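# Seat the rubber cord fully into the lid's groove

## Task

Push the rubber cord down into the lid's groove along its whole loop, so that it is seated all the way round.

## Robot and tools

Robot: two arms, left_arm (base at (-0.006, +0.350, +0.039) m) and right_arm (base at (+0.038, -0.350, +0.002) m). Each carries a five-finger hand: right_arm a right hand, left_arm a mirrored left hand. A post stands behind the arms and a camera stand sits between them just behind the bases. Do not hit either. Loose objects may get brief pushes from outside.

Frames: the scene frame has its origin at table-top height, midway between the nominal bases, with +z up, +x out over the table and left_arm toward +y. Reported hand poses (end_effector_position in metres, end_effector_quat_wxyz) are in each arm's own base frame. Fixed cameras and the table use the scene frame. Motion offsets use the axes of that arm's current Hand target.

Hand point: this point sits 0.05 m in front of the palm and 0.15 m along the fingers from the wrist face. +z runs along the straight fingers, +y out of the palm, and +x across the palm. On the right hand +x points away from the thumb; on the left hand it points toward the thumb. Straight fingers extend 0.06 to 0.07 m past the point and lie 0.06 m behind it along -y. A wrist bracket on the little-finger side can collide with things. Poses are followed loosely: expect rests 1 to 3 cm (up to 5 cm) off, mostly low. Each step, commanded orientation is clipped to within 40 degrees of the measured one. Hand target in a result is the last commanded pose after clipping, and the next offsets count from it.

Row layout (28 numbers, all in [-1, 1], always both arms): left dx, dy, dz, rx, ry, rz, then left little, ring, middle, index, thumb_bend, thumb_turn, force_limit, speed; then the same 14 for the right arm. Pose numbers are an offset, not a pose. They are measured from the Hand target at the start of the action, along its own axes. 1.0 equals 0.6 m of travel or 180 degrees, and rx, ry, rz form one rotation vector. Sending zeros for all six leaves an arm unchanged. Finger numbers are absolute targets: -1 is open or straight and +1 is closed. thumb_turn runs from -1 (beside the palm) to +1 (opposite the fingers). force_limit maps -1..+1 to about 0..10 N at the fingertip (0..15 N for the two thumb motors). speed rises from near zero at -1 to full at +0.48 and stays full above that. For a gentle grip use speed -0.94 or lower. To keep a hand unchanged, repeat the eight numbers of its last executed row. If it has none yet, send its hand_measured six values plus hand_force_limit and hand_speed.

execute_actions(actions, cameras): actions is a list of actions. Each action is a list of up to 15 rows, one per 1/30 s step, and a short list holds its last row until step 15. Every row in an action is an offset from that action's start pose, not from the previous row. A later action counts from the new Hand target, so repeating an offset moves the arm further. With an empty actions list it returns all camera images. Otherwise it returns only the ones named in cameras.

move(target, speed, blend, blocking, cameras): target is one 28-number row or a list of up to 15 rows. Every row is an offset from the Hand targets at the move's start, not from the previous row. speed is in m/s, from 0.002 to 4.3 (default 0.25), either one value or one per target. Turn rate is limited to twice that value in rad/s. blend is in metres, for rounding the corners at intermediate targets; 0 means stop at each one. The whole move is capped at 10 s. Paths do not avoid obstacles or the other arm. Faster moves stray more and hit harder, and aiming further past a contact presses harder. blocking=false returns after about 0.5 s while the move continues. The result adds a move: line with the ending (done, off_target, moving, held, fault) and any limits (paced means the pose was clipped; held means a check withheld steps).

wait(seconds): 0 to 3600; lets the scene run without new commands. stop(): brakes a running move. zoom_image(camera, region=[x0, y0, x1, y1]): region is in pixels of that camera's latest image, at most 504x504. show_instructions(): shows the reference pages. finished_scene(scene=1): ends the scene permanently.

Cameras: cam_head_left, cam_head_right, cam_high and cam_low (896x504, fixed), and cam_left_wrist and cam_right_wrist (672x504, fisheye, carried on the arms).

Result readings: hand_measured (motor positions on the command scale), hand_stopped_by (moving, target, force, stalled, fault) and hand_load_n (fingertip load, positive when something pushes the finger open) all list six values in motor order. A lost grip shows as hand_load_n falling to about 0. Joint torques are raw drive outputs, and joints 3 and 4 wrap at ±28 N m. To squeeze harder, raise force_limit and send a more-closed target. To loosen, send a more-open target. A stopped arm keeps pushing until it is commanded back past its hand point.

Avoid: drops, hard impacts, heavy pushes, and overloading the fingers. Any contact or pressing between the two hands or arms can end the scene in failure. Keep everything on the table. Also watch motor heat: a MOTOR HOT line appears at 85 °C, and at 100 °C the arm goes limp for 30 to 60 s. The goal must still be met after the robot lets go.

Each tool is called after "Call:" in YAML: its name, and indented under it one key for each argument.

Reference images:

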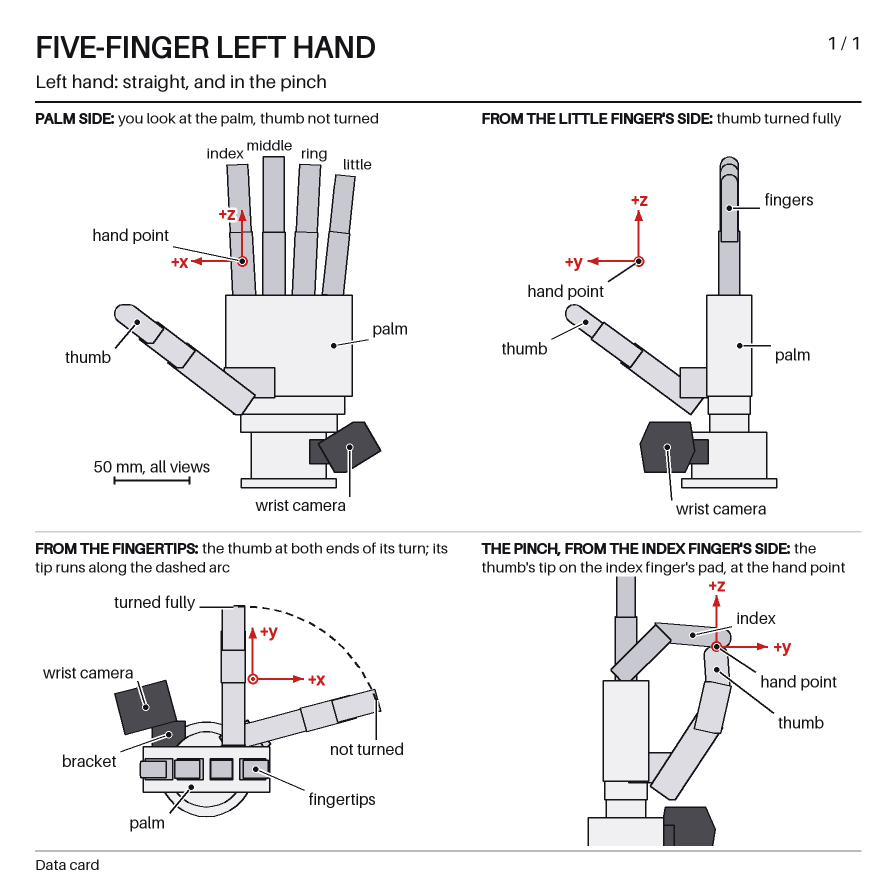

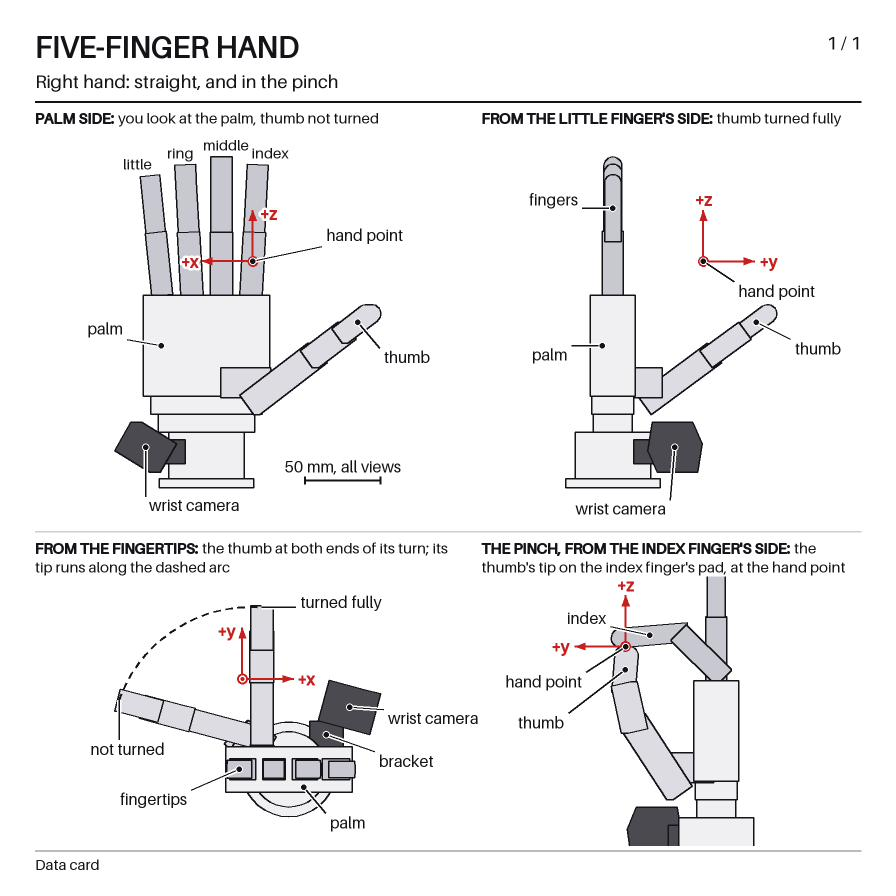

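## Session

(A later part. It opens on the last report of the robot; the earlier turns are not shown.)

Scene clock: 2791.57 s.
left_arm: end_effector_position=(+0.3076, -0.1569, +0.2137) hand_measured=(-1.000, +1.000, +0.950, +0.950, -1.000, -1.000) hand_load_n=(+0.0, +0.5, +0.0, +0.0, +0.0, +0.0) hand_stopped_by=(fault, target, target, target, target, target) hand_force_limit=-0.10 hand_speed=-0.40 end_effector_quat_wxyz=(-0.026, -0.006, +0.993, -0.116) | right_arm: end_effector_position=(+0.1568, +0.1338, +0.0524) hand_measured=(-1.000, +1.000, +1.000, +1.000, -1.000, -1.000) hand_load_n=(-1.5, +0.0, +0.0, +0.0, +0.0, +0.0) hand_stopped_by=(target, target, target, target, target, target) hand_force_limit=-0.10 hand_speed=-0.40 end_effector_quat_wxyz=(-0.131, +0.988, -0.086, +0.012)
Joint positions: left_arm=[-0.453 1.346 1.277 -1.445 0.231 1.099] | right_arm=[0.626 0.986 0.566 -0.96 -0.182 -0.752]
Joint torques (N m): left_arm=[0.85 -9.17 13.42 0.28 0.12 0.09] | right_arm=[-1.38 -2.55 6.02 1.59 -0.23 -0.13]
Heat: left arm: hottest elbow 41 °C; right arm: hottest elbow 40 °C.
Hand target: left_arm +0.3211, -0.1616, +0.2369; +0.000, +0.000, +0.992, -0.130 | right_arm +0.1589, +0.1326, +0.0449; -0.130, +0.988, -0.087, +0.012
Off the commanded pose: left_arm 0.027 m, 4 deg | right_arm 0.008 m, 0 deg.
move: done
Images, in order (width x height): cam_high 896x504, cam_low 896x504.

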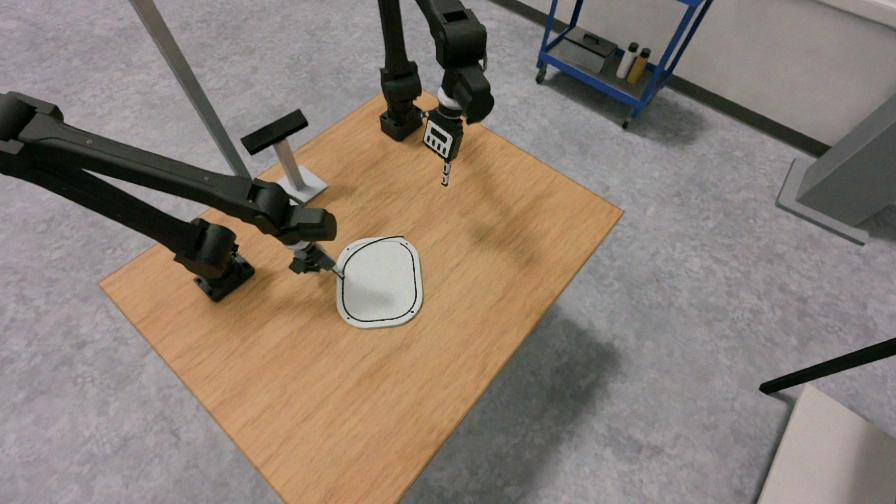

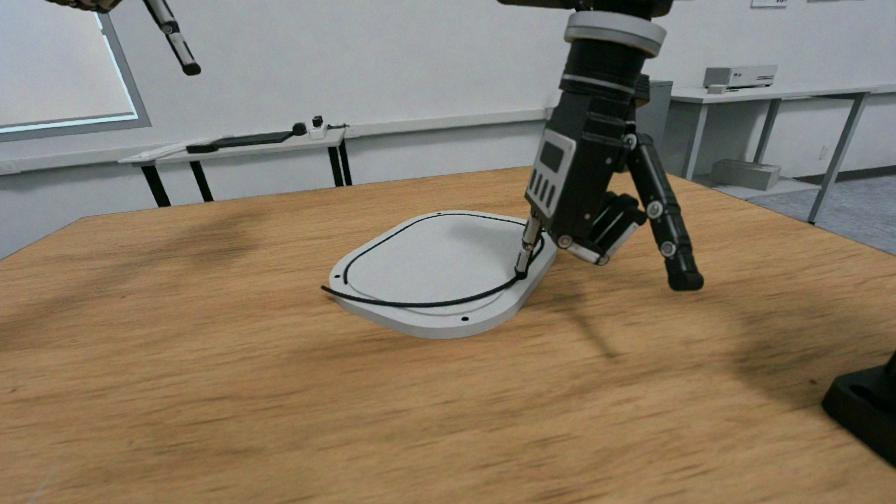

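Call:
move:
  target:
    - [0,0,0,0,0,0,-1,1,0.95,0.95,-1,-1,-0.1,-0.4,0.0222,-0.0344,-0.0322,0,0,0,-1,1,1,1,-1,-1,-0.1,-0.4]
    - [0,0,0,0,0,0,-1,1,0.95,0.95,-1,-1,-0.1,-0.4,0.0222,-0.0499,-0.0901,0,0,0,-1,1,1,1,-1,-1,-0.1,-0.4]
    - [0,0,0,0,0,0,-1,1,0.95,0.95,-1,-1,-0.1,-0.4,-0.0157,-0.0308,-0.0780,0,0,0,-1,1,1,1,-1,-1,-0.1,-0.4]
    - [0,0,0,0,0,0,-1,1,0.95,0.95,-1,-1,-0.1,-0.4,-0.0157,-0.0093,0.0025,0,0,0,-1,1,1,1,-1,-1,-0.1,-0.4]
  speed: [0.18,0.18,0.15,0.06]
  blend: [0.008,0.008,0,0]
  cameras: ["cam_low","cam_high"]

Call:
zoom_image:
  camera: "cam_low"
  region: [470, 250, 550, 300]

Call:
zoom_image:
  camera: "cam_high"
  region: [330, 240, 380, 290]

Scene clock: 2811.07 s.
left_arm: end_effector_position=(+0.3076, -0.1569, +0.2137) hand_measured=(-1.000, +1.000, +0.950, +0.950, -1.000, -1.000) hand_load_n=(+0.0, +0.0, +0.0, +0.0, +0.0, +0.0) hand_stopped_by=(fault, target, target, target, target, target) hand_force_limit=-0.10 hand_speed=-0.40 end_effector_quat_wxyz=(-0.026, -0.006, +0.993, -0.116) | right_arm: end_effector_position=(+0.1509, +0.1386, +0.0522) hand_measured=(-1.000, +1.000, +1.000, +1.000, -1.000, -1.000) hand_load_n=(-1.5, +0.0, +0.0, +0.0, +0.0, +0.0) hand_stopped_by=(target, target, target, target, target, target) hand_force_limit=-0.10 hand_speed=-0.40 end_effector_quat_wxyz=(-0.131, +0.987, -0.088, +0.012)
Joint positions: left_arm=[-0.453 1.346 1.277 -1.445 0.231 1.099] | right_arm=[0.658 0.976 0.56 -0.956 -0.176 -0.718]
Joint torques (N m): left_arm=[0.79 -8.82 13.49 0.2 0.15 0.09] | right_arm=[-0.32 -2.49 6.06 1.62 -0.15 -0.01]
Heat: left arm: hottest elbow 41 °C; right arm: hottest elbow 40 °C.
Hand target: left_arm +0.3211, -0.1616, +0.2369; +0.000, +0.000, +0.992, -0.130 | right_arm +0.1507, +0.1399, +0.0449; -0.130, +0.988, -0.087, +0.012
Off the commanded pose: left_arm 0.027 m, 4 deg | right_arm 0.007 m, 0 deg.
move: done
Images, in order (width x height): cam_high 896x504, cam_low 896x504.

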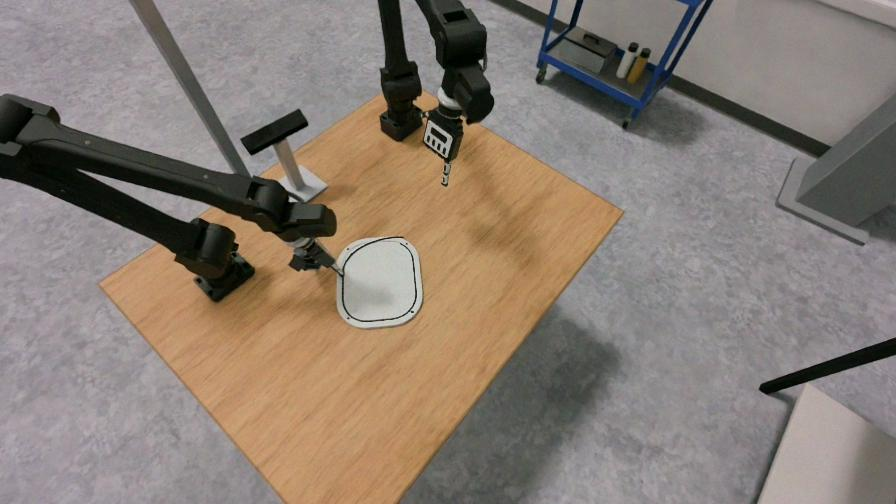

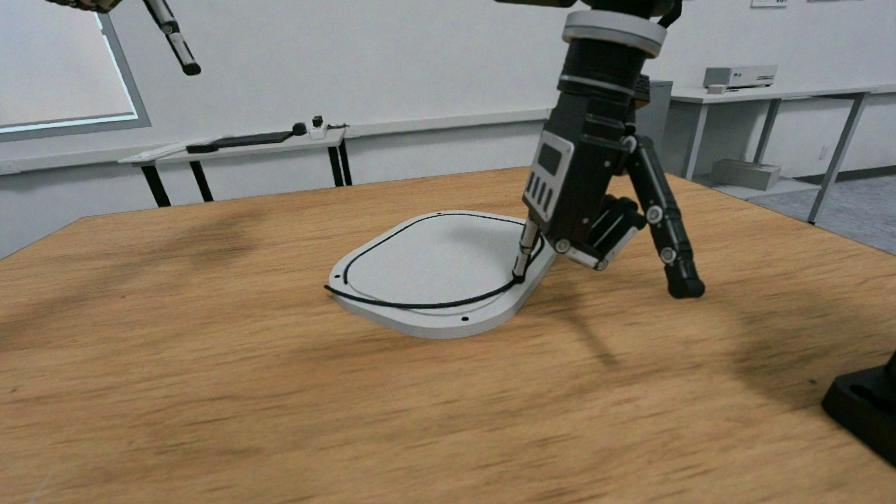

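Scaled by 6.300 from the camera's image (finer frame: 1280x720).

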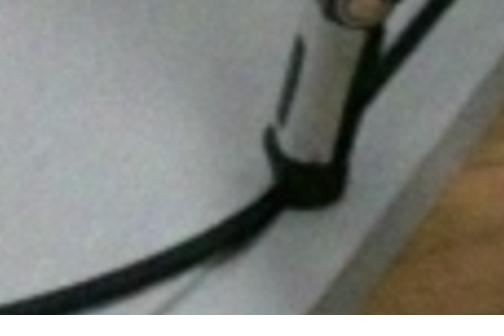

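Scaled by 10.080 from the camera's image (finer frame: 1280x720).

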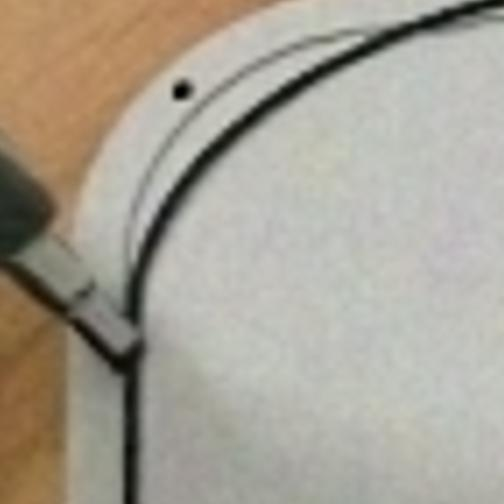

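Call:
move:
  target:
    - [0,0,0,0,0,0,-1,1,0.95,0.95,-1,-1,-0.1,-0.4,0.0204,-0.0359,-0.0318,0,0,0,-1,1,1,1,-1,-1,-0.1,-0.4]
    - [0,0,0,0,0,0,-1,1,0.95,0.95,-1,-1,-0.1,-0.4,0.0204,-0.0514,-0.0897,0,0,0,-1,1,1,1,-1,-1,-0.1,-0.4]
    - [0,0,0,0,0,0,-1,1,0.95,0.95,-1,-1,-0.1,-0.4,-0.0125,-0.0298,-0.0783,0,0,0,-1,1,1,1,-1,-1,-0.1,-0.4]
    - [0,0,0,0,0,0,-1,1,0.95,0.95,-1,-1,-0.1,-0.4,-0.0125,-0.0082,0.0022,0,0,0,-1,1,1,1,-1,-1,-0.1,-0.4]
    - [0,0,0,0,0,0,-1,1,0.95,0.95,-1,-1,-0.1,-0.4,0.0062,-0.0451,-0.0293,0,0,0,-1,1,1,1,-1,-1,-0.1,-0.4]
    - [0,0,0,0,0,0,-1,1,0.95,0.95,-1,-1,-0.1,-0.4,0.0062,-0.0606,-0.0873,0,0,0,-1,1,1,1,-1,-1,-0.1,-0.4]
    - [0,0,0,0,0,0,-1,1,0.95,0.95,-1,-1,-0.1,-0.4,-0.0250,-0.0377,-0.0762,0,0,0,-1,1,1,1,-1,-1,-0.1,-0.4]
    - [0,0,0,0,0,0,-1,1,0.95,0.95,-1,-1,-0.1,-0.4,-0.0250,-0.0162,0.0043,0,0,0,-1,1,1,1,-1,-1,-0.1,-0.4]
  speed: [0.18,0.18,0.15,0.06,0.18,0.18,0.15,0.06]
  blend: [0.008,0.008,0,0,0.008,0.008,0,0]
  cameras: ["cam_low","cam_high"]

Call:
zoom_image:
  camera: "cam_low"
  region: [460, 250, 540, 310]

Call:
zoom_image:
  camera: "cam_high"
  region: [330, 230, 380, 280]

Scene clock: 2829.43 s.
left_arm: end_effector_position=(+0.3076, -0.1569, +0.2137) hand_measured=(-1.000, +1.000, +0.950, +0.950, -1.000, -1.000) hand_load_n=(+0.0, +0.0, +0.0, +0.0, +0.0, +0.0) hand_stopped_by=(fault, target, target, target, target, target) hand_force_limit=-0.10 hand_speed=-0.40 end_effector_quat_wxyz=(-0.026, -0.006, +0.993, -0.116) | right_arm: end_effector_position=(+0.1382, +0.1512, +0.0523) hand_measured=(-1.000, +1.000, +1.000, +1.000, -1.000, -1.000) hand_load_n=(-1.5, +0.0, +0.0, +0.0, +0.0, -0.5) hand_stopped_by=(target, target, target, target, target, target) hand_force_limit=-0.10 hand_speed=-0.40 end_effector_quat_wxyz=(-0.132, +0.987, -0.088, +0.013)
Joint positions: left_arm=[-0.453 1.346 1.277 -1.445 0.231 1.099] | right_arm=[0.736 0.966 0.555 -0.946 -0.16 -0.641]
Joint torques (N m): left_arm=[1.03 -9.58 13.59 0.09 0.13 0.07] | right_arm=[-0.32 -2.32 6.13 1.61 -0.14 -0.02]
Heat: left arm: hottest elbow 41 °C; right arm: hottest elbow 40 °C.
Hand target: left_arm +0.3211, -0.1616, +0.2369; +0.000, +0.000, +0.992, -0.130 | right_arm +0.1376, +0.1524, +0.0449; -0.130, +0.988, -0.087, +0.012
Off the commanded pose: left_arm 0.027 m, 4 deg | right_arm 0.007 m, 0 deg.
move: done
Images, in order (width x height): cam_high 896x504, cam_low 896x504.

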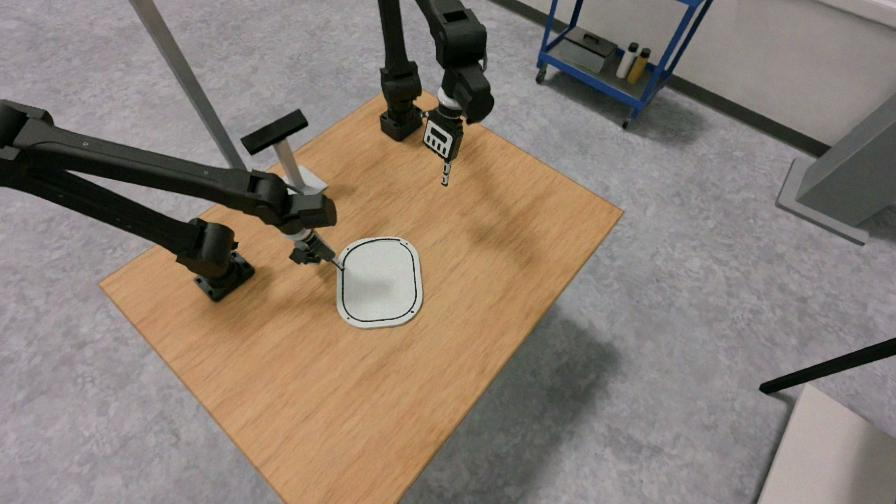

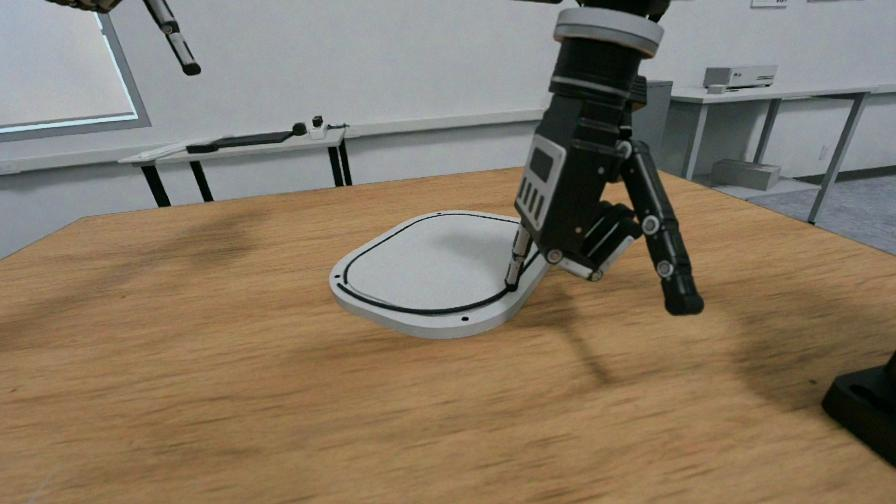

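Scaled by 6.300 from the camera's image (finer frame: 1280x720).

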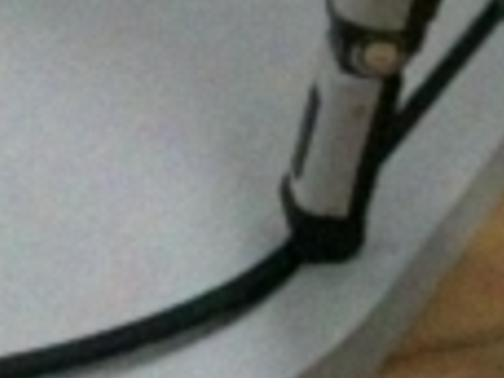

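Scaled by 10.080 from the camera's image (finer frame: 1280x720).

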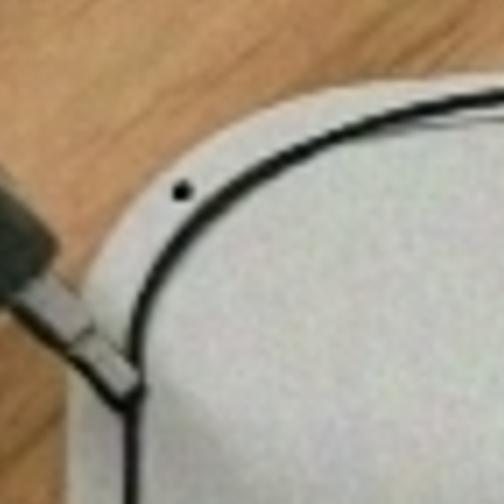

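Call:
zoom_image:
  camera: "cam_low"
  region: [320, 260, 400, 320]

Call:
zoom_image:
  camera: "cam_high"
  region: [335, 225, 435, 285]

Scaled by 6.300 from the camera's image (finer frame: 1280x720).

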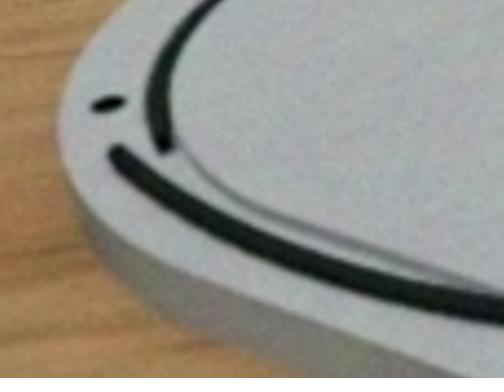

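Scaled by 5.040 from the camera's image (finer frame: 1280x720).

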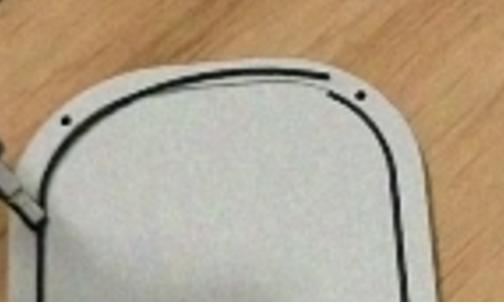

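Call:
move:
  target:
    - [0,0,0,0,0,0,-1,1,0.95,0.95,-1,-1,-0.1,-0.4,0.0179,-0.0376,-0.0313,0,0,0,-1,1,1,1,-1,-1,-0.1,-0.4]
    - [0,0,0,0,0,0,-1,1,0.95,0.95,-1,-1,-0.1,-0.4,0.0179,-0.0531,-0.0893,0,0,0,-1,1,1,1,-1,-1,-0.1,-0.4]
    - [0,0,0,0,0,0,-1,1,0.95,0.95,-1,-1,-0.1,-0.4,-0.0127,-0.0297,-0.0783,0,0,0,-1,1,1,1,-1,-1,-0.1,-0.4]
    - [0,0,0,0,0,0,-1,1,0.95,0.95,-1,-1,-0.1,-0.4,-0.0127,-0.0081,0.0022,0,0,0,-1,1,1,1,-1,-1,-0.1,-0.4]
    - [0,0,0,0,0,0,-1,1,0.95,0.95,-1,-1,-0.1,-0.4,0.0032,-0.0469,-0.0289,0,0,0,-1,1,1,1,-1,-1,-0.1,-0.4]
    - [0,0,0,0,0,0,-1,1,0.95,0.95,-1,-1,-0.1,-0.4,0.0032,-0.0624,-0.0868,0,0,0,-1,1,1,1,-1,-1,-0.1,-0.4]
    - [0,0,0,0,0,0,-1,1,0.95,0.95,-1,-1,-0.1,-0.4,-0.0278,-0.0396,-0.0757,0,0,0,-1,1,1,1,-1,-1,-0.1,-0.4]
    - [0,0,0,0,0,0,-1,1,0.95,0.95,-1,-1,-0.1,-0.4,-0.0278,-0.0180,0.0048,0,0,0,-1,1,1,1,-1,-1,-0.1,-0.4]
  speed: [0.18,0.18,0.15,0.06,0.18,0.18,0.15,0.06]
  blend: [0.008,0.008,0,0,0.008,0.008,0,0]
  cameras: ["cam_low","cam_high"]

Call:
zoom_image:
  camera: "cam_low"
  region: [450, 265, 530, 325]

Call:
zoom_image:
  camera: "cam_high"
  region: [335, 225, 435, 285]

Scene clock: 2857.20 s.
left_arm: end_effector_position=(+0.3076, -0.1569, +0.2137) hand_measured=(-1.000, +1.000, +0.950, +0.950, -1.000, -1.000) hand_load_n=(+0.0, +0.0, +0.5, +0.0, -0.5, +0.0) hand_stopped_by=(fault, target, target, target, target, target) hand_force_limit=-0.10 hand_speed=-0.40 end_effector_quat_wxyz=(-0.026, -0.006, +0.993, -0.116) | right_arm: end_effector_position=(+0.1243, +0.1656, +0.0524) hand_measured=(-1.000, +1.000, +1.000, +1.000, -1.000, -1.000) hand_load_n=(-1.5, +0.0, +0.0, +0.0, +0.0, +0.0) hand_stopped_by=(target, target, target, target, target, target) hand_force_limit=-0.10 hand_speed=-0.40 end_effector_quat_wxyz=(-0.133, +0.987, -0.087, +0.013)
Joint positions: left_arm=[-0.453 1.346 1.277 -1.445 0.231 1.099] | right_arm=[0.824 0.962 0.552 -0.933 -0.141 -0.554]
Joint torques (N m): left_arm=[1.61 -9.11 13.35 0.32 0.07 0.07] | right_arm=[-0.38 -2.32 6.16 1.55 -0.13 -0.02]
Heat: left arm: hottest elbow 41 °C; right arm: hottest elbow 39 °C.
Hand target: left_arm +0.3211, -0.1616, +0.2369; +0.000, +0.000, +0.992, -0.130 | right_arm +0.1232, +0.1663, +0.0449; -0.130, +0.988, -0.087, +0.012
Off the commanded pose: left_arm 0.027 m, 4 deg | right_arm 0.008 m, 0 deg.
move: done
Images, in order (width x height): cam_high 896x504, cam_low 896x504.

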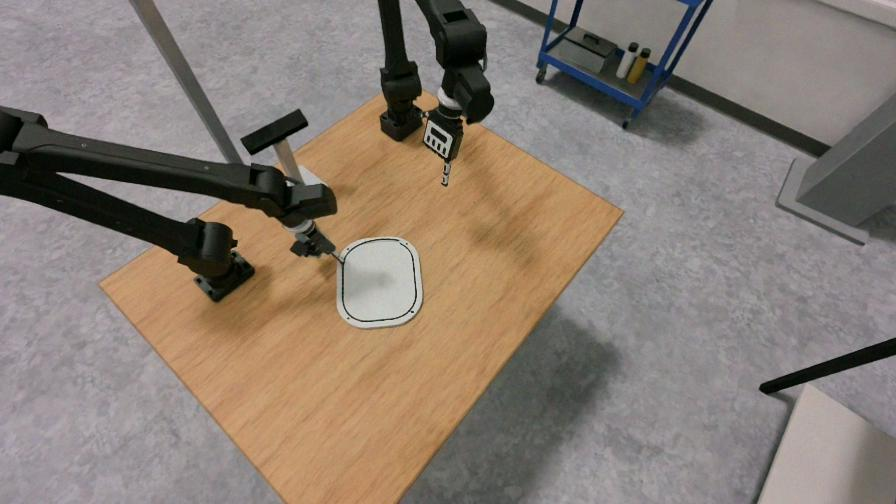

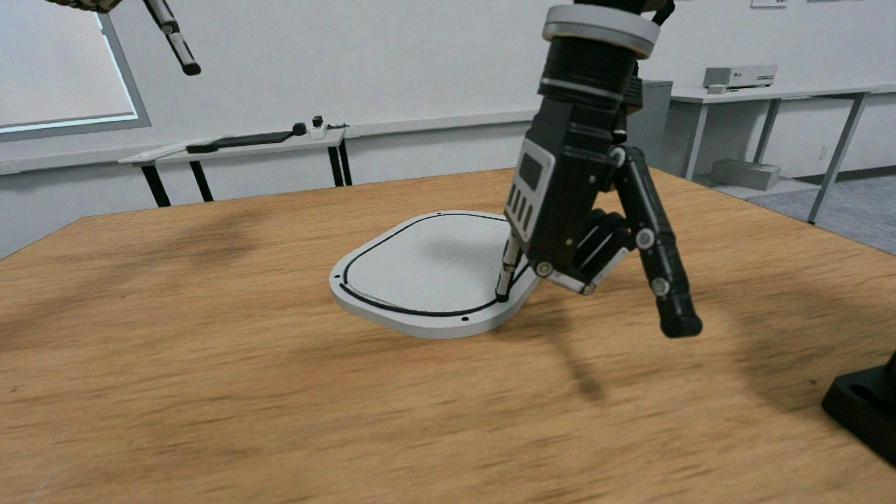

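Scaled by 6.300 from the camera's image (finer frame: 1280x720).

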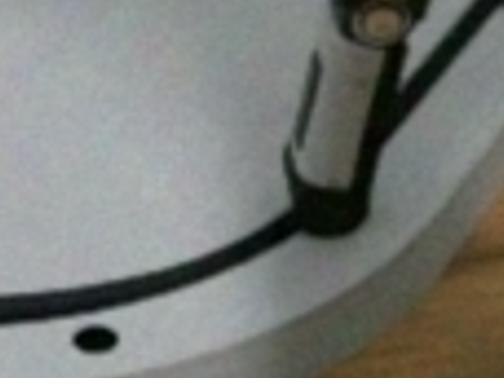

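Scaled by 5.040 from the camera's image (finer frame: 1280x720).

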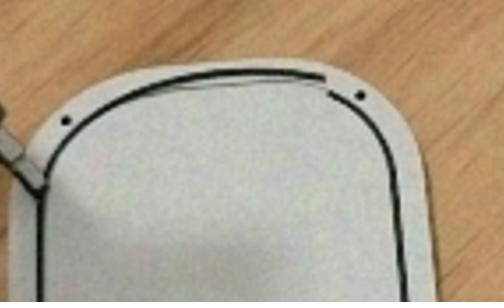

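Call:
move:
  target:
    - [0,0,0,0,0,0,-1,1,0.95,0.95,-1,-1,-0.1,-0.4,0.0151,-0.0391,-0.0309,0,0,0,-1,1,1,1,-1,-1,-0.1,-0.4]
    - [0,0,0,0,0,0,-1,1,0.95,0.95,-1,-1,-0.1,-0.4,0.0151,-0.0546,-0.0889,0,0,0,-1,1,1,1,-1,-1,-0.1,-0.4]
    - [0,0,0,0,0,0,-1,1,0.95,0.95,-1,-1,-0.1,-0.4,-0.0130,-0.0323,-0.0776,0,0,0,-1,1,1,1,-1,-1,-0.1,-0.4]
    - [0,0,0,0,0,0,-1,1,0.95,0.95,-1,-1,-0.1,-0.4,-0.0130,-0.0107,0.0029,0,0,0,-1,1,1,1,-1,-1,-0.1,-0.4]
    - [0,0,0,0,0,0,-1,1,0.95,0.95,-1,-1,-0.1,-0.4,0.0,-0.0507,-0.0278,0,0,0,-1,1,1,1,-1,-1,-0.1,-0.4]
    - [0,0,0,0,0,0,-1,1,0.95,0.95,-1,-1,-0.1,-0.4,0.0,-0.0662,-0.0858,0,0,0,-1,1,1,1,-1,-1,-0.1,-0.4]
    - [0,0,0,0,0,0,-1,1,0.95,0.95,-1,-1,-0.1,-0.4,-0.0224,-0.0459,-0.0740,0,0,0,-1,1,1,1,-1,-1,-0.1,-0.4]
    - [0,0,0,0,0,0,-1,1,0.95,0.95,-1,-1,-0.1,-0.4,-0.0224,-0.0243,0.0065,0,0,0,-1,1,1,1,-1,-1,-0.1,-0.4]
  speed: [0.18,0.18,0.15,0.06,0.18,0.18,0.15,0.06]
  blend: [0.008,0.008,0,0,0.008,0.008,0,0]
  cameras: ["cam_low","cam_high"]

Call:
zoom_image:
  camera: "cam_low"
  region: [430, 270, 510, 330]

Call:
zoom_image:
  camera: "cam_high"
  region: [335, 225, 435, 285]

Scene clock: 2877.90 s.
left_arm: end_effector_position=(+0.3076, -0.1569, +0.2137) hand_measured=(-1.000, +1.000, +0.950, +0.950, -1.000, -1.000) hand_load_n=(+0.0, +0.0, +0.0, +0.0, +0.0, +0.0) hand_stopped_by=(fault, target, target, target, target, target) hand_force_limit=-0.10 hand_speed=-0.40 end_effector_quat_wxyz=(-0.026, -0.006, +0.993, -0.116) | right_arm: end_effector_position=(+0.1138, +0.1829, +0.0524) hand_measured=(-1.000, +1.000, +1.000, +1.000, -1.000, -1.000) hand_load_n=(-1.5, +0.0, +0.0, +0.0, +0.0, +0.0) hand_stopped_by=(target, target, target, target, target, target) hand_force_limit=-0.10 hand_speed=-0.40 end_effector_quat_wxyz=(-0.133, +0.987, -0.088, +0.013)
Joint positions: left_arm=[-0.453 1.346 1.277 -1.445 0.231 1.099] | right_arm=[0.906 0.982 0.563 -0.913 -0.122 -0.473]
Joint torques (N m): left_arm=[1.67 -9.82 13.34 0.2 0.17 0.09] | right_arm=[-0.32 -2.84 6.11 1.58 -0.11 -0.03]
Heat: left arm: hottest elbow 41 °C; right arm: hottest elbow 39 °C.
Hand target: left_arm +0.3211, -0.1616, +0.2369; +0.000, +0.000, +0.992, -0.130 | right_arm +0.1126, +0.1835, +0.0449; -0.130, +0.988, -0.087, +0.012
Off the commanded pose: left_arm 0.027 m, 4 deg | right_arm 0.008 m, 0 deg.
move: done
Images, in order (width x height): cam_high 896x504, cam_low 896x504.

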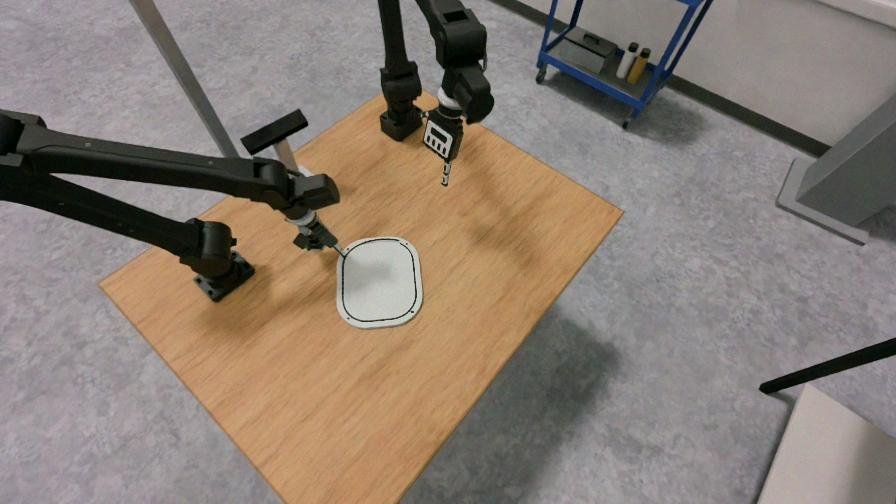

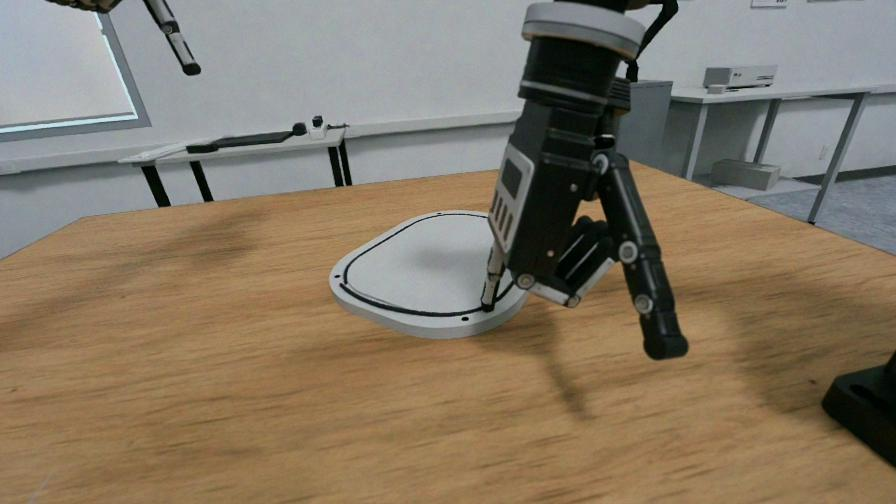

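Scaled by 6.300 from the camera's image (finer frame: 1280x720).

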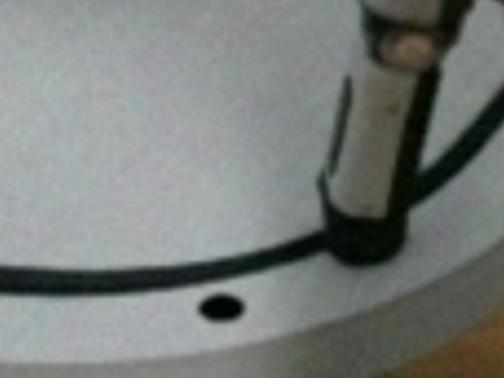

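Scaled by 5.040 from the camera's image (finer frame: 1280x720).

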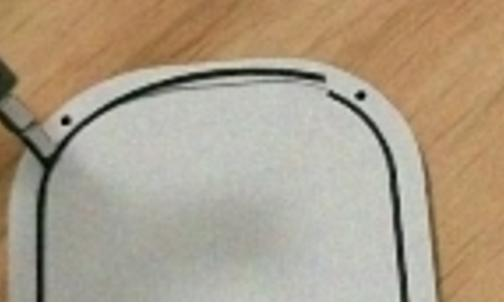

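Call:
move:
  target:
    - [0,0,0,0,0,0,-1,1,0.95,0.95,-1,-1,-0.1,-0.4,0.0123,-0.0402,-0.0306,0,0,0,-1,1,1,1,-1,-1,-0.1,-0.4]
    - [0,0,0,0,0,0,-1,1,0.95,0.95,-1,-1,-0.1,-0.4,0.0123,-0.0558,-0.0886,0,0,0,-1,1,1,1,-1,-1,-0.1,-0.4]
    - [0,0,0,0,0,0,-1,1,0.95,0.95,-1,-1,-0.1,-0.4,-0.0067,-0.0380,-0.0761,0,0,0,-1,1,1,1,-1,-1,-0.1,-0.4]
    - [0,0,0,0,0,0,-1,1,0.95,0.95,-1,-1,-0.1,-0.4,-0.0067,-0.0164,0.0044,0,0,0,-1,1,1,1,-1,-1,-0.1,-0.4]
    - [0,0,0,0,0,0,-1,1,0.95,0.95,-1,-1,-0.1,-0.4,0.0047,-0.0569,-0.0262,0,0,0,-1,1,1,1,-1,-1,-0.1,-0.4]
    - [0,0,0,0,0,0,-1,1,0.95,0.95,-1,-1,-0.1,-0.4,0.0047,-0.0724,-0.0841,0,0,0,-1,1,1,1,-1,-1,-0.1,-0.4]
    - [0,0,0,0,0,0,-1,1,0.95,0.95,-1,-1,-0.1,-0.4,-0.0107,-0.0542,-0.0718,0,0,0,-1,1,1,1,-1,-1,-0.1,-0.4]
    - [0,0,0,0,0,0,-1,1,0.95,0.95,-1,-1,-0.1,-0.4,-0.0107,-0.0327,0.0088,0,0,0,-1,1,1,1,-1,-1,-0.1,-0.4]
  speed: [0.18,0.18,0.15,0.06,0.18,0.18,0.15,0.06]
  blend: [0.008,0.008,0,0,0.008,0.008,0,0]
  cameras: ["cam_low","cam_high"]

Call:
zoom_image:
  camera: "cam_low"
  region: [410, 270, 490, 330]

Call:
zoom_image:
  camera: "cam_high"
  region: [335, 225, 435, 285]

Scene clock: 2898.83 s.
left_arm: end_effector_position=(+0.3076, -0.1569, +0.2137) hand_measured=(-1.000, +1.000, +0.950, +0.950, -1.000, -1.000) hand_load_n=(+0.0, +0.0, +0.0, +0.0, +0.0, +0.0) hand_stopped_by=(fault, target, target, target, target, target) hand_force_limit=-0.10 hand_speed=-0.40 end_effector_quat_wxyz=(-0.026, -0.006, +0.993, -0.116) | right_arm: end_effector_position=(+0.1110, +0.2039, +0.0527) hand_measured=(-1.000, +1.000, +1.000, +1.000, -1.000, -1.000) hand_load_n=(-2.0, +0.0, +0.0, +0.0, -0.5, +0.0) hand_stopped_by=(target, target, target, target, target, target) hand_force_limit=-0.10 hand_speed=-0.40 end_effector_quat_wxyz=(-0.132, +0.987, -0.088, +0.012)
Joint positions: left_arm=[-0.453 1.346 1.277 -1.445 0.231 1.099] | right_arm=[0.966 1.034 0.593 -0.886 -0.108 -0.413]
Joint torques (N m): left_arm=[0.97 -9.64 13.38 0.17 0.11 0.05] | right_arm=[-0.32 -3.31 6.06 1.63 -0.11 -0.04]
Heat: left arm: hottest elbow 42 °C; right arm: hottest elbow 39 °C.
Hand target: left_arm +0.3211, -0.1616, +0.2369; +0.000, +0.000, +0.992, -0.130 | right_arm +0.1099, +0.2047, +0.0450; -0.130, +0.988, -0.087, +0.012
Off the commanded pose: left_arm 0.027 m, 4 deg | right_arm 0.008 m, 0 deg.
move: done
Images, in order (width x height): cam_high 896x504, cam_low 896x504.

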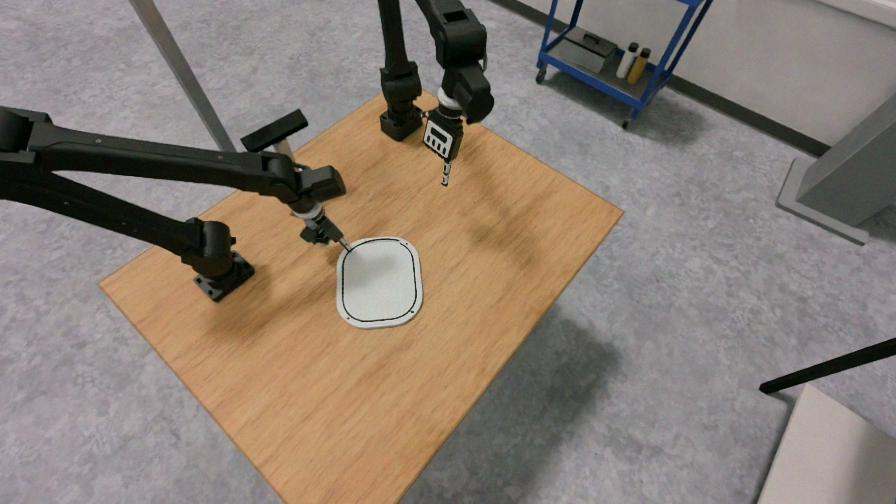

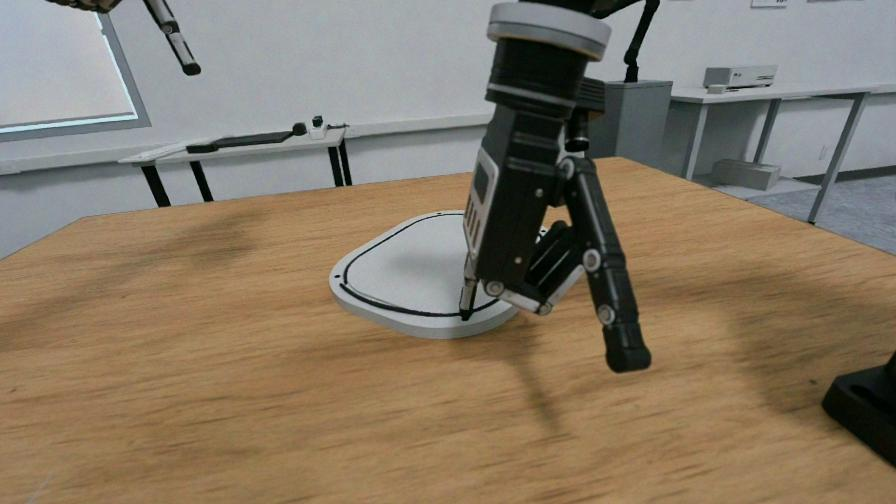

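Scaled by 6.300 from the camera's image (finer frame: 1280x720).

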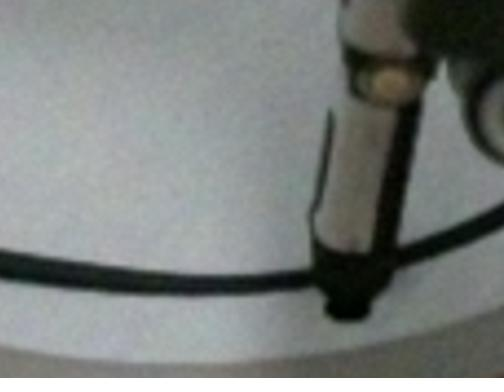

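Scaled by 5.040 from the camera's image (finer frame: 1280x720).

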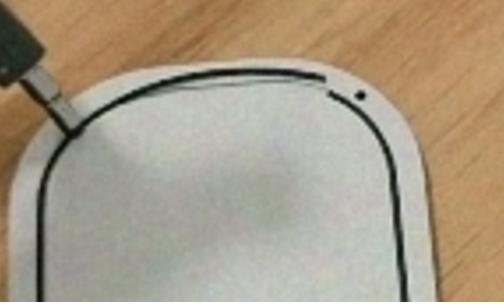

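Call:
move:
  target:
    - [0,0,0,0,0,0,-1,1,0.95,0.95,-1,-1,-0.1,-0.4,0.0115,-0.0405,-0.0305,0,0,0,-1,1,1,1,-1,-1,-0.1,-0.4]
    - [0,0,0,0,0,0,-1,1,0.95,0.95,-1,-1,-0.1,-0.4,0.0115,-0.0562,-0.0885,0,0,0,-1,1,1,1,-1,-1,-0.1,-0.4]
    - [0,0,0,0,0,0,-1,1,0.95,0.95,-1,-1,-0.1,-0.4,0.1667,-0.0562,-0.0885,0,0,0,-1,1,1,1,-1,-1,-0.1,-0.4]
  speed: [0.18,0.18,0.2]
  blend: [0.008,0.02,0]
  cameras: ["cam_low","cam_high","cam_head_right"]

Call:
zoom_image:
  camera: "cam_low"
  region: [490, 250, 550, 310]

Call:
zoom_image:
  camera: "cam_low"
  region: [440, 280, 520, 330]

Call:
zoom_image:
  camera: "cam_high"
  region: [330, 235, 380, 285]

Scene clock: 2912.13 s.
left_arm: end_effector_position=(+0.3076, -0.1569, +0.2137) hand_measured=(-1.000, +1.000, +0.950, +0.950, -1.000, -1.000) hand_load_n=(+0.0, +0.0, +0.0, +0.0, +0.0, +0.0) hand_stopped_by=(fault, target, target, target, target, target) hand_force_limit=-0.10 hand_speed=-0.40 end_effector_quat_wxyz=(-0.026, -0.006, +0.993, -0.116) | right_arm: end_effector_position=(+0.1968, +0.1942, +0.0887) hand_measured=(-1.000, +1.000, +1.000, +1.000, -1.000, -1.000) hand_load_n=(+0.0, +0.0, +0.0, +0.0, -0.5, +0.0) hand_stopped_by=(target, target, target, target, target, target) hand_force_limit=-0.10 hand_speed=-0.40 end_effector_quat_wxyz=(-0.115, +0.989, -0.092, -0.001)
Joint positions: left_arm=[-0.453 1.346 1.277 -1.445 0.231 1.099] | right_arm=[0.712 1.187 0.802 -1.019 -0.161 -0.66]
Joint torques (N m): left_arm=[1.14 -9.47 13.59 0.32 0.11 0.05] | right_arm=[-0.97 -6.95 10.32 0.17 -0.32 -0.13]
Heat: left arm: hottest elbow 42 °C; right arm: hottest elbow 39 °C.
Hand target: left_arm +0.3211, -0.1616, +0.2369; +0.000, +0.000, +0.992, -0.130 | right_arm +0.2116, +0.2057, +0.1050; -0.130, +0.988, -0.087, +0.012
Off the commanded pose: left_arm 0.027 m, 4 deg | right_arm 0.025 m, 2 deg.
move: off_target (right_arm); blend cut to 0.018 m at target 2
Images, in order (width x height): cam_head_right 896x504, cam_high 896x504, cam_low 896x504.

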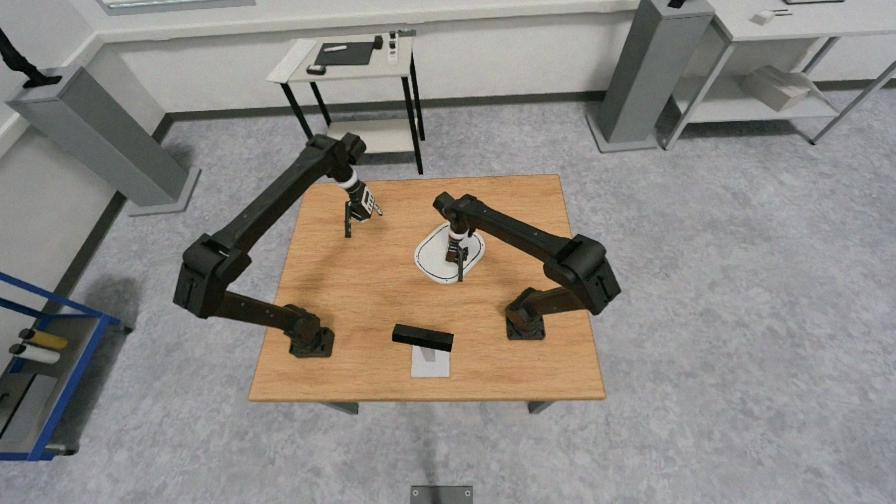

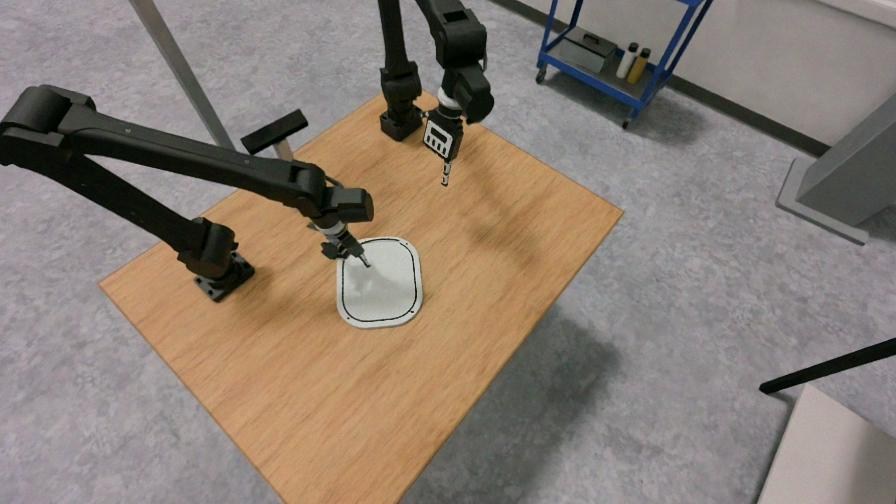

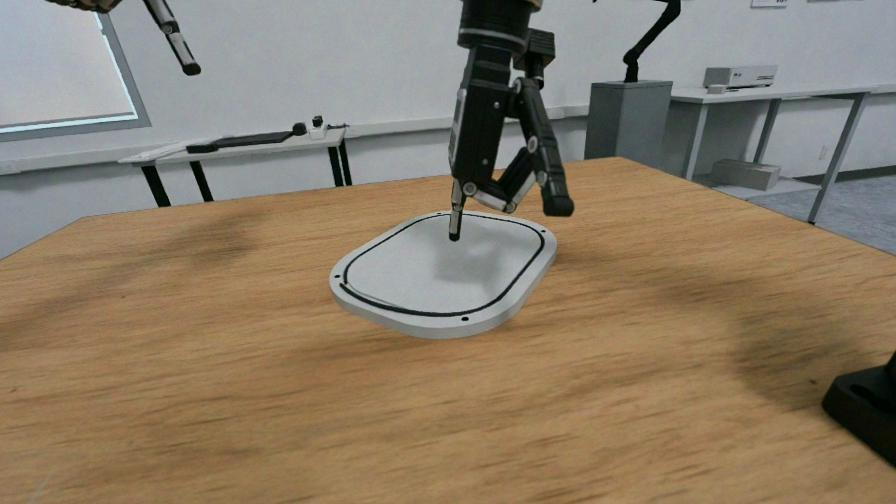

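Scaled by 8.400 from the camera's image (finer frame: 1280x720).

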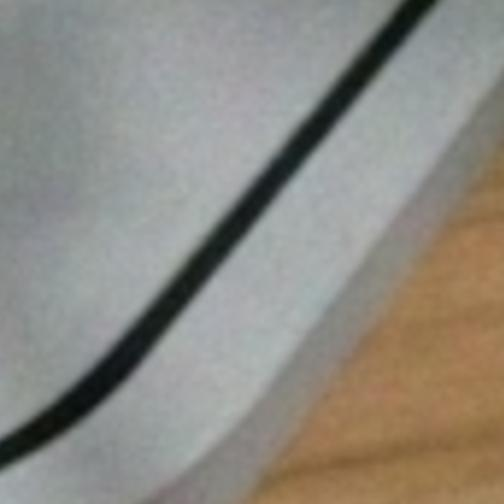

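Scaled by 6.300 from the camera's image (finer frame: 1280x720).

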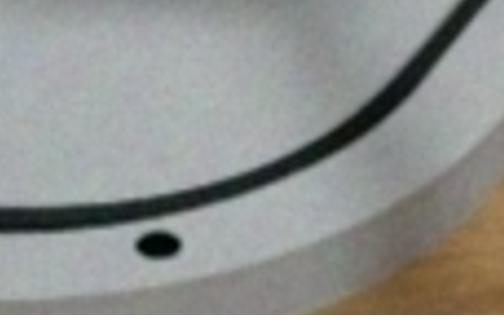

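Scaled by 10.080 from the camera's image (finer frame: 1280x720).

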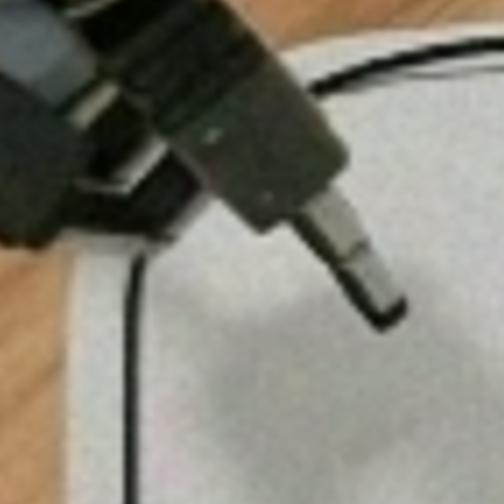

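Call:
execute_actions:
  actions: []
  cameras: ["cam_right_wrist","cam_low"]

Call:
zoom_image:
  camera: "cam_right_wrist"
  region: [200, 100, 600, 400]

Call:
zoom_image:
  camera: "cam_low"
  region: [480, 280, 520, 310]

Scene clock: 2921.47 s.
left_arm: end_effector_position=(+0.3076, -0.1569, +0.2137) hand_measured=(-1.000, +1.000, +0.950, +0.950, -1.000, -1.000) hand_load_n=(+0.0, +0.0, +0.0, +0.0, +0.0, +0.0) hand_stopped_by=(fault, target, target, target, target, target) hand_force_limit=-0.10 hand_speed=-0.40 end_effector_quat_wxyz=(-0.026, -0.006, +0.993, -0.116) | right_arm: end_effector_position=(+0.1969, +0.1942, +0.0887) hand_measured=(-1.000, +1.000, +1.000, +1.000, -1.000, -1.000) hand_load_n=(+0.0, +0.0, +0.5, +0.0, +0.0, +0.0) hand_stopped_by=(target, target, target, target, target, target) hand_force_limit=-0.10 hand_speed=-0.40 end_effector_quat_wxyz=(-0.115, +0.989, -0.091, -0.001)
Joint positions: left_arm=[-0.453 1.346 1.277 -1.445 0.231 1.099] | right_arm=[0.712 1.187 0.802 -1.019 -0.161 -0.661]
Joint velocities: within noise
Joint torques (N m): left_arm=[0.62 -9.82 13.39 0.14 0.1 0.09] | right_arm=[-0.97 -6.89 10.3 0.14 -0.32 -0.14]
Motor temperatures (°C): left_arm=[26 31 42 26 25 25] | right_arm=[27 25 41 26 25 26]
Heat: left arm: hottest elbow 42 °C; right arm: hottest elbow 41 °C.
Hand target: left_arm +0.3211, -0.1616, +0.2369; +0.000, +0.000, +0.992, -0.130 | right_arm +0.2116, +0.2057, +0.1050; -0.130, +0.988, -0.087, +0.012
Off the commanded pose: left_arm 0.027 m, 4 deg | right_arm 0.025 m, 2 deg.
camera_calibration:
cam_right_wrist: T_world_to_cam=[[0.04494, -0.9786, -0.20082, 0.19652], [-0.87862, -0.13439, 0.45823, 0.16081], [-0.47541, 0.15585, -0.86585, 0.25416]] pos_world=[0.25329, 0.17431, 0.18584]
Images, in order (width x height): cam_low 896x504, cam_right_wrist 672x504.

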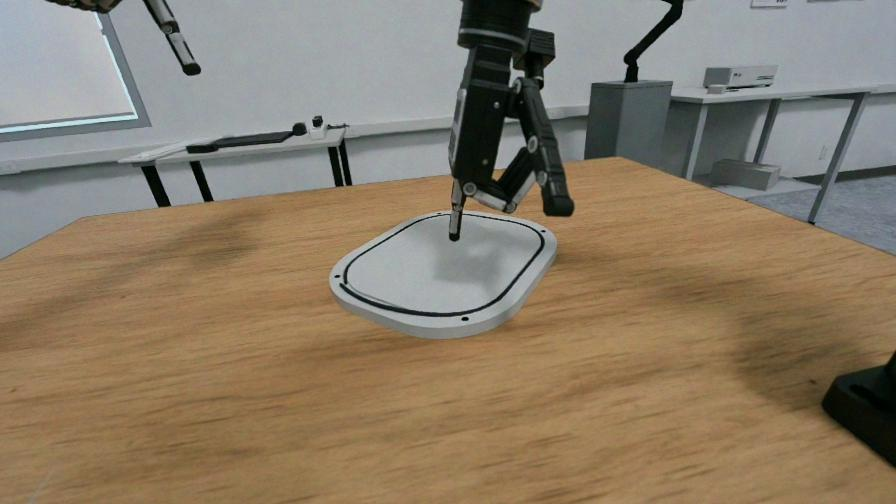

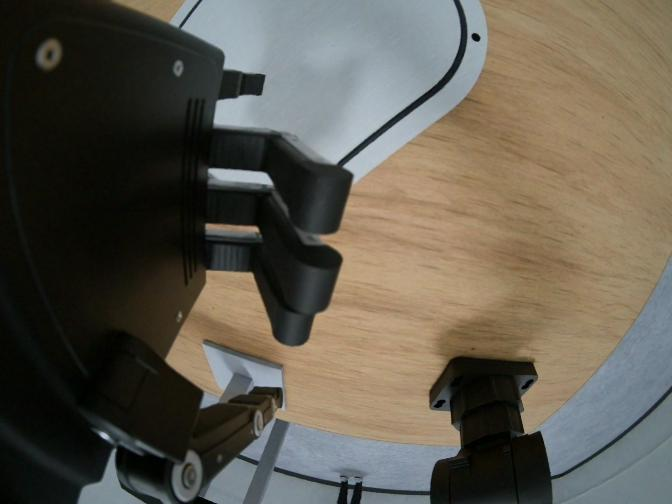

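Scaled by 1.260 from the camera's image (finer frame: 960x720).

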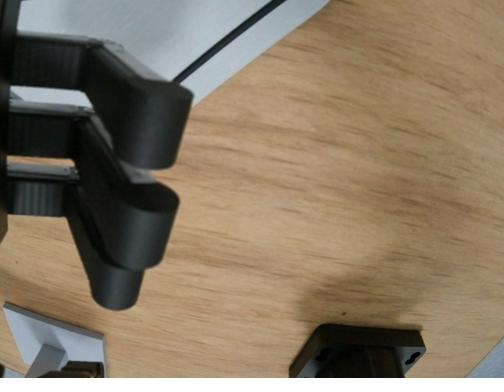

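Scaled by 12.600 from the camera's image (finer frame: 1280x720).

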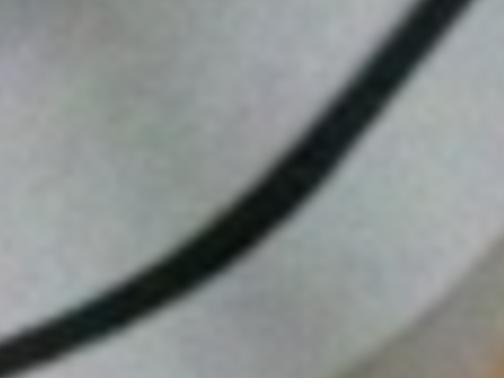

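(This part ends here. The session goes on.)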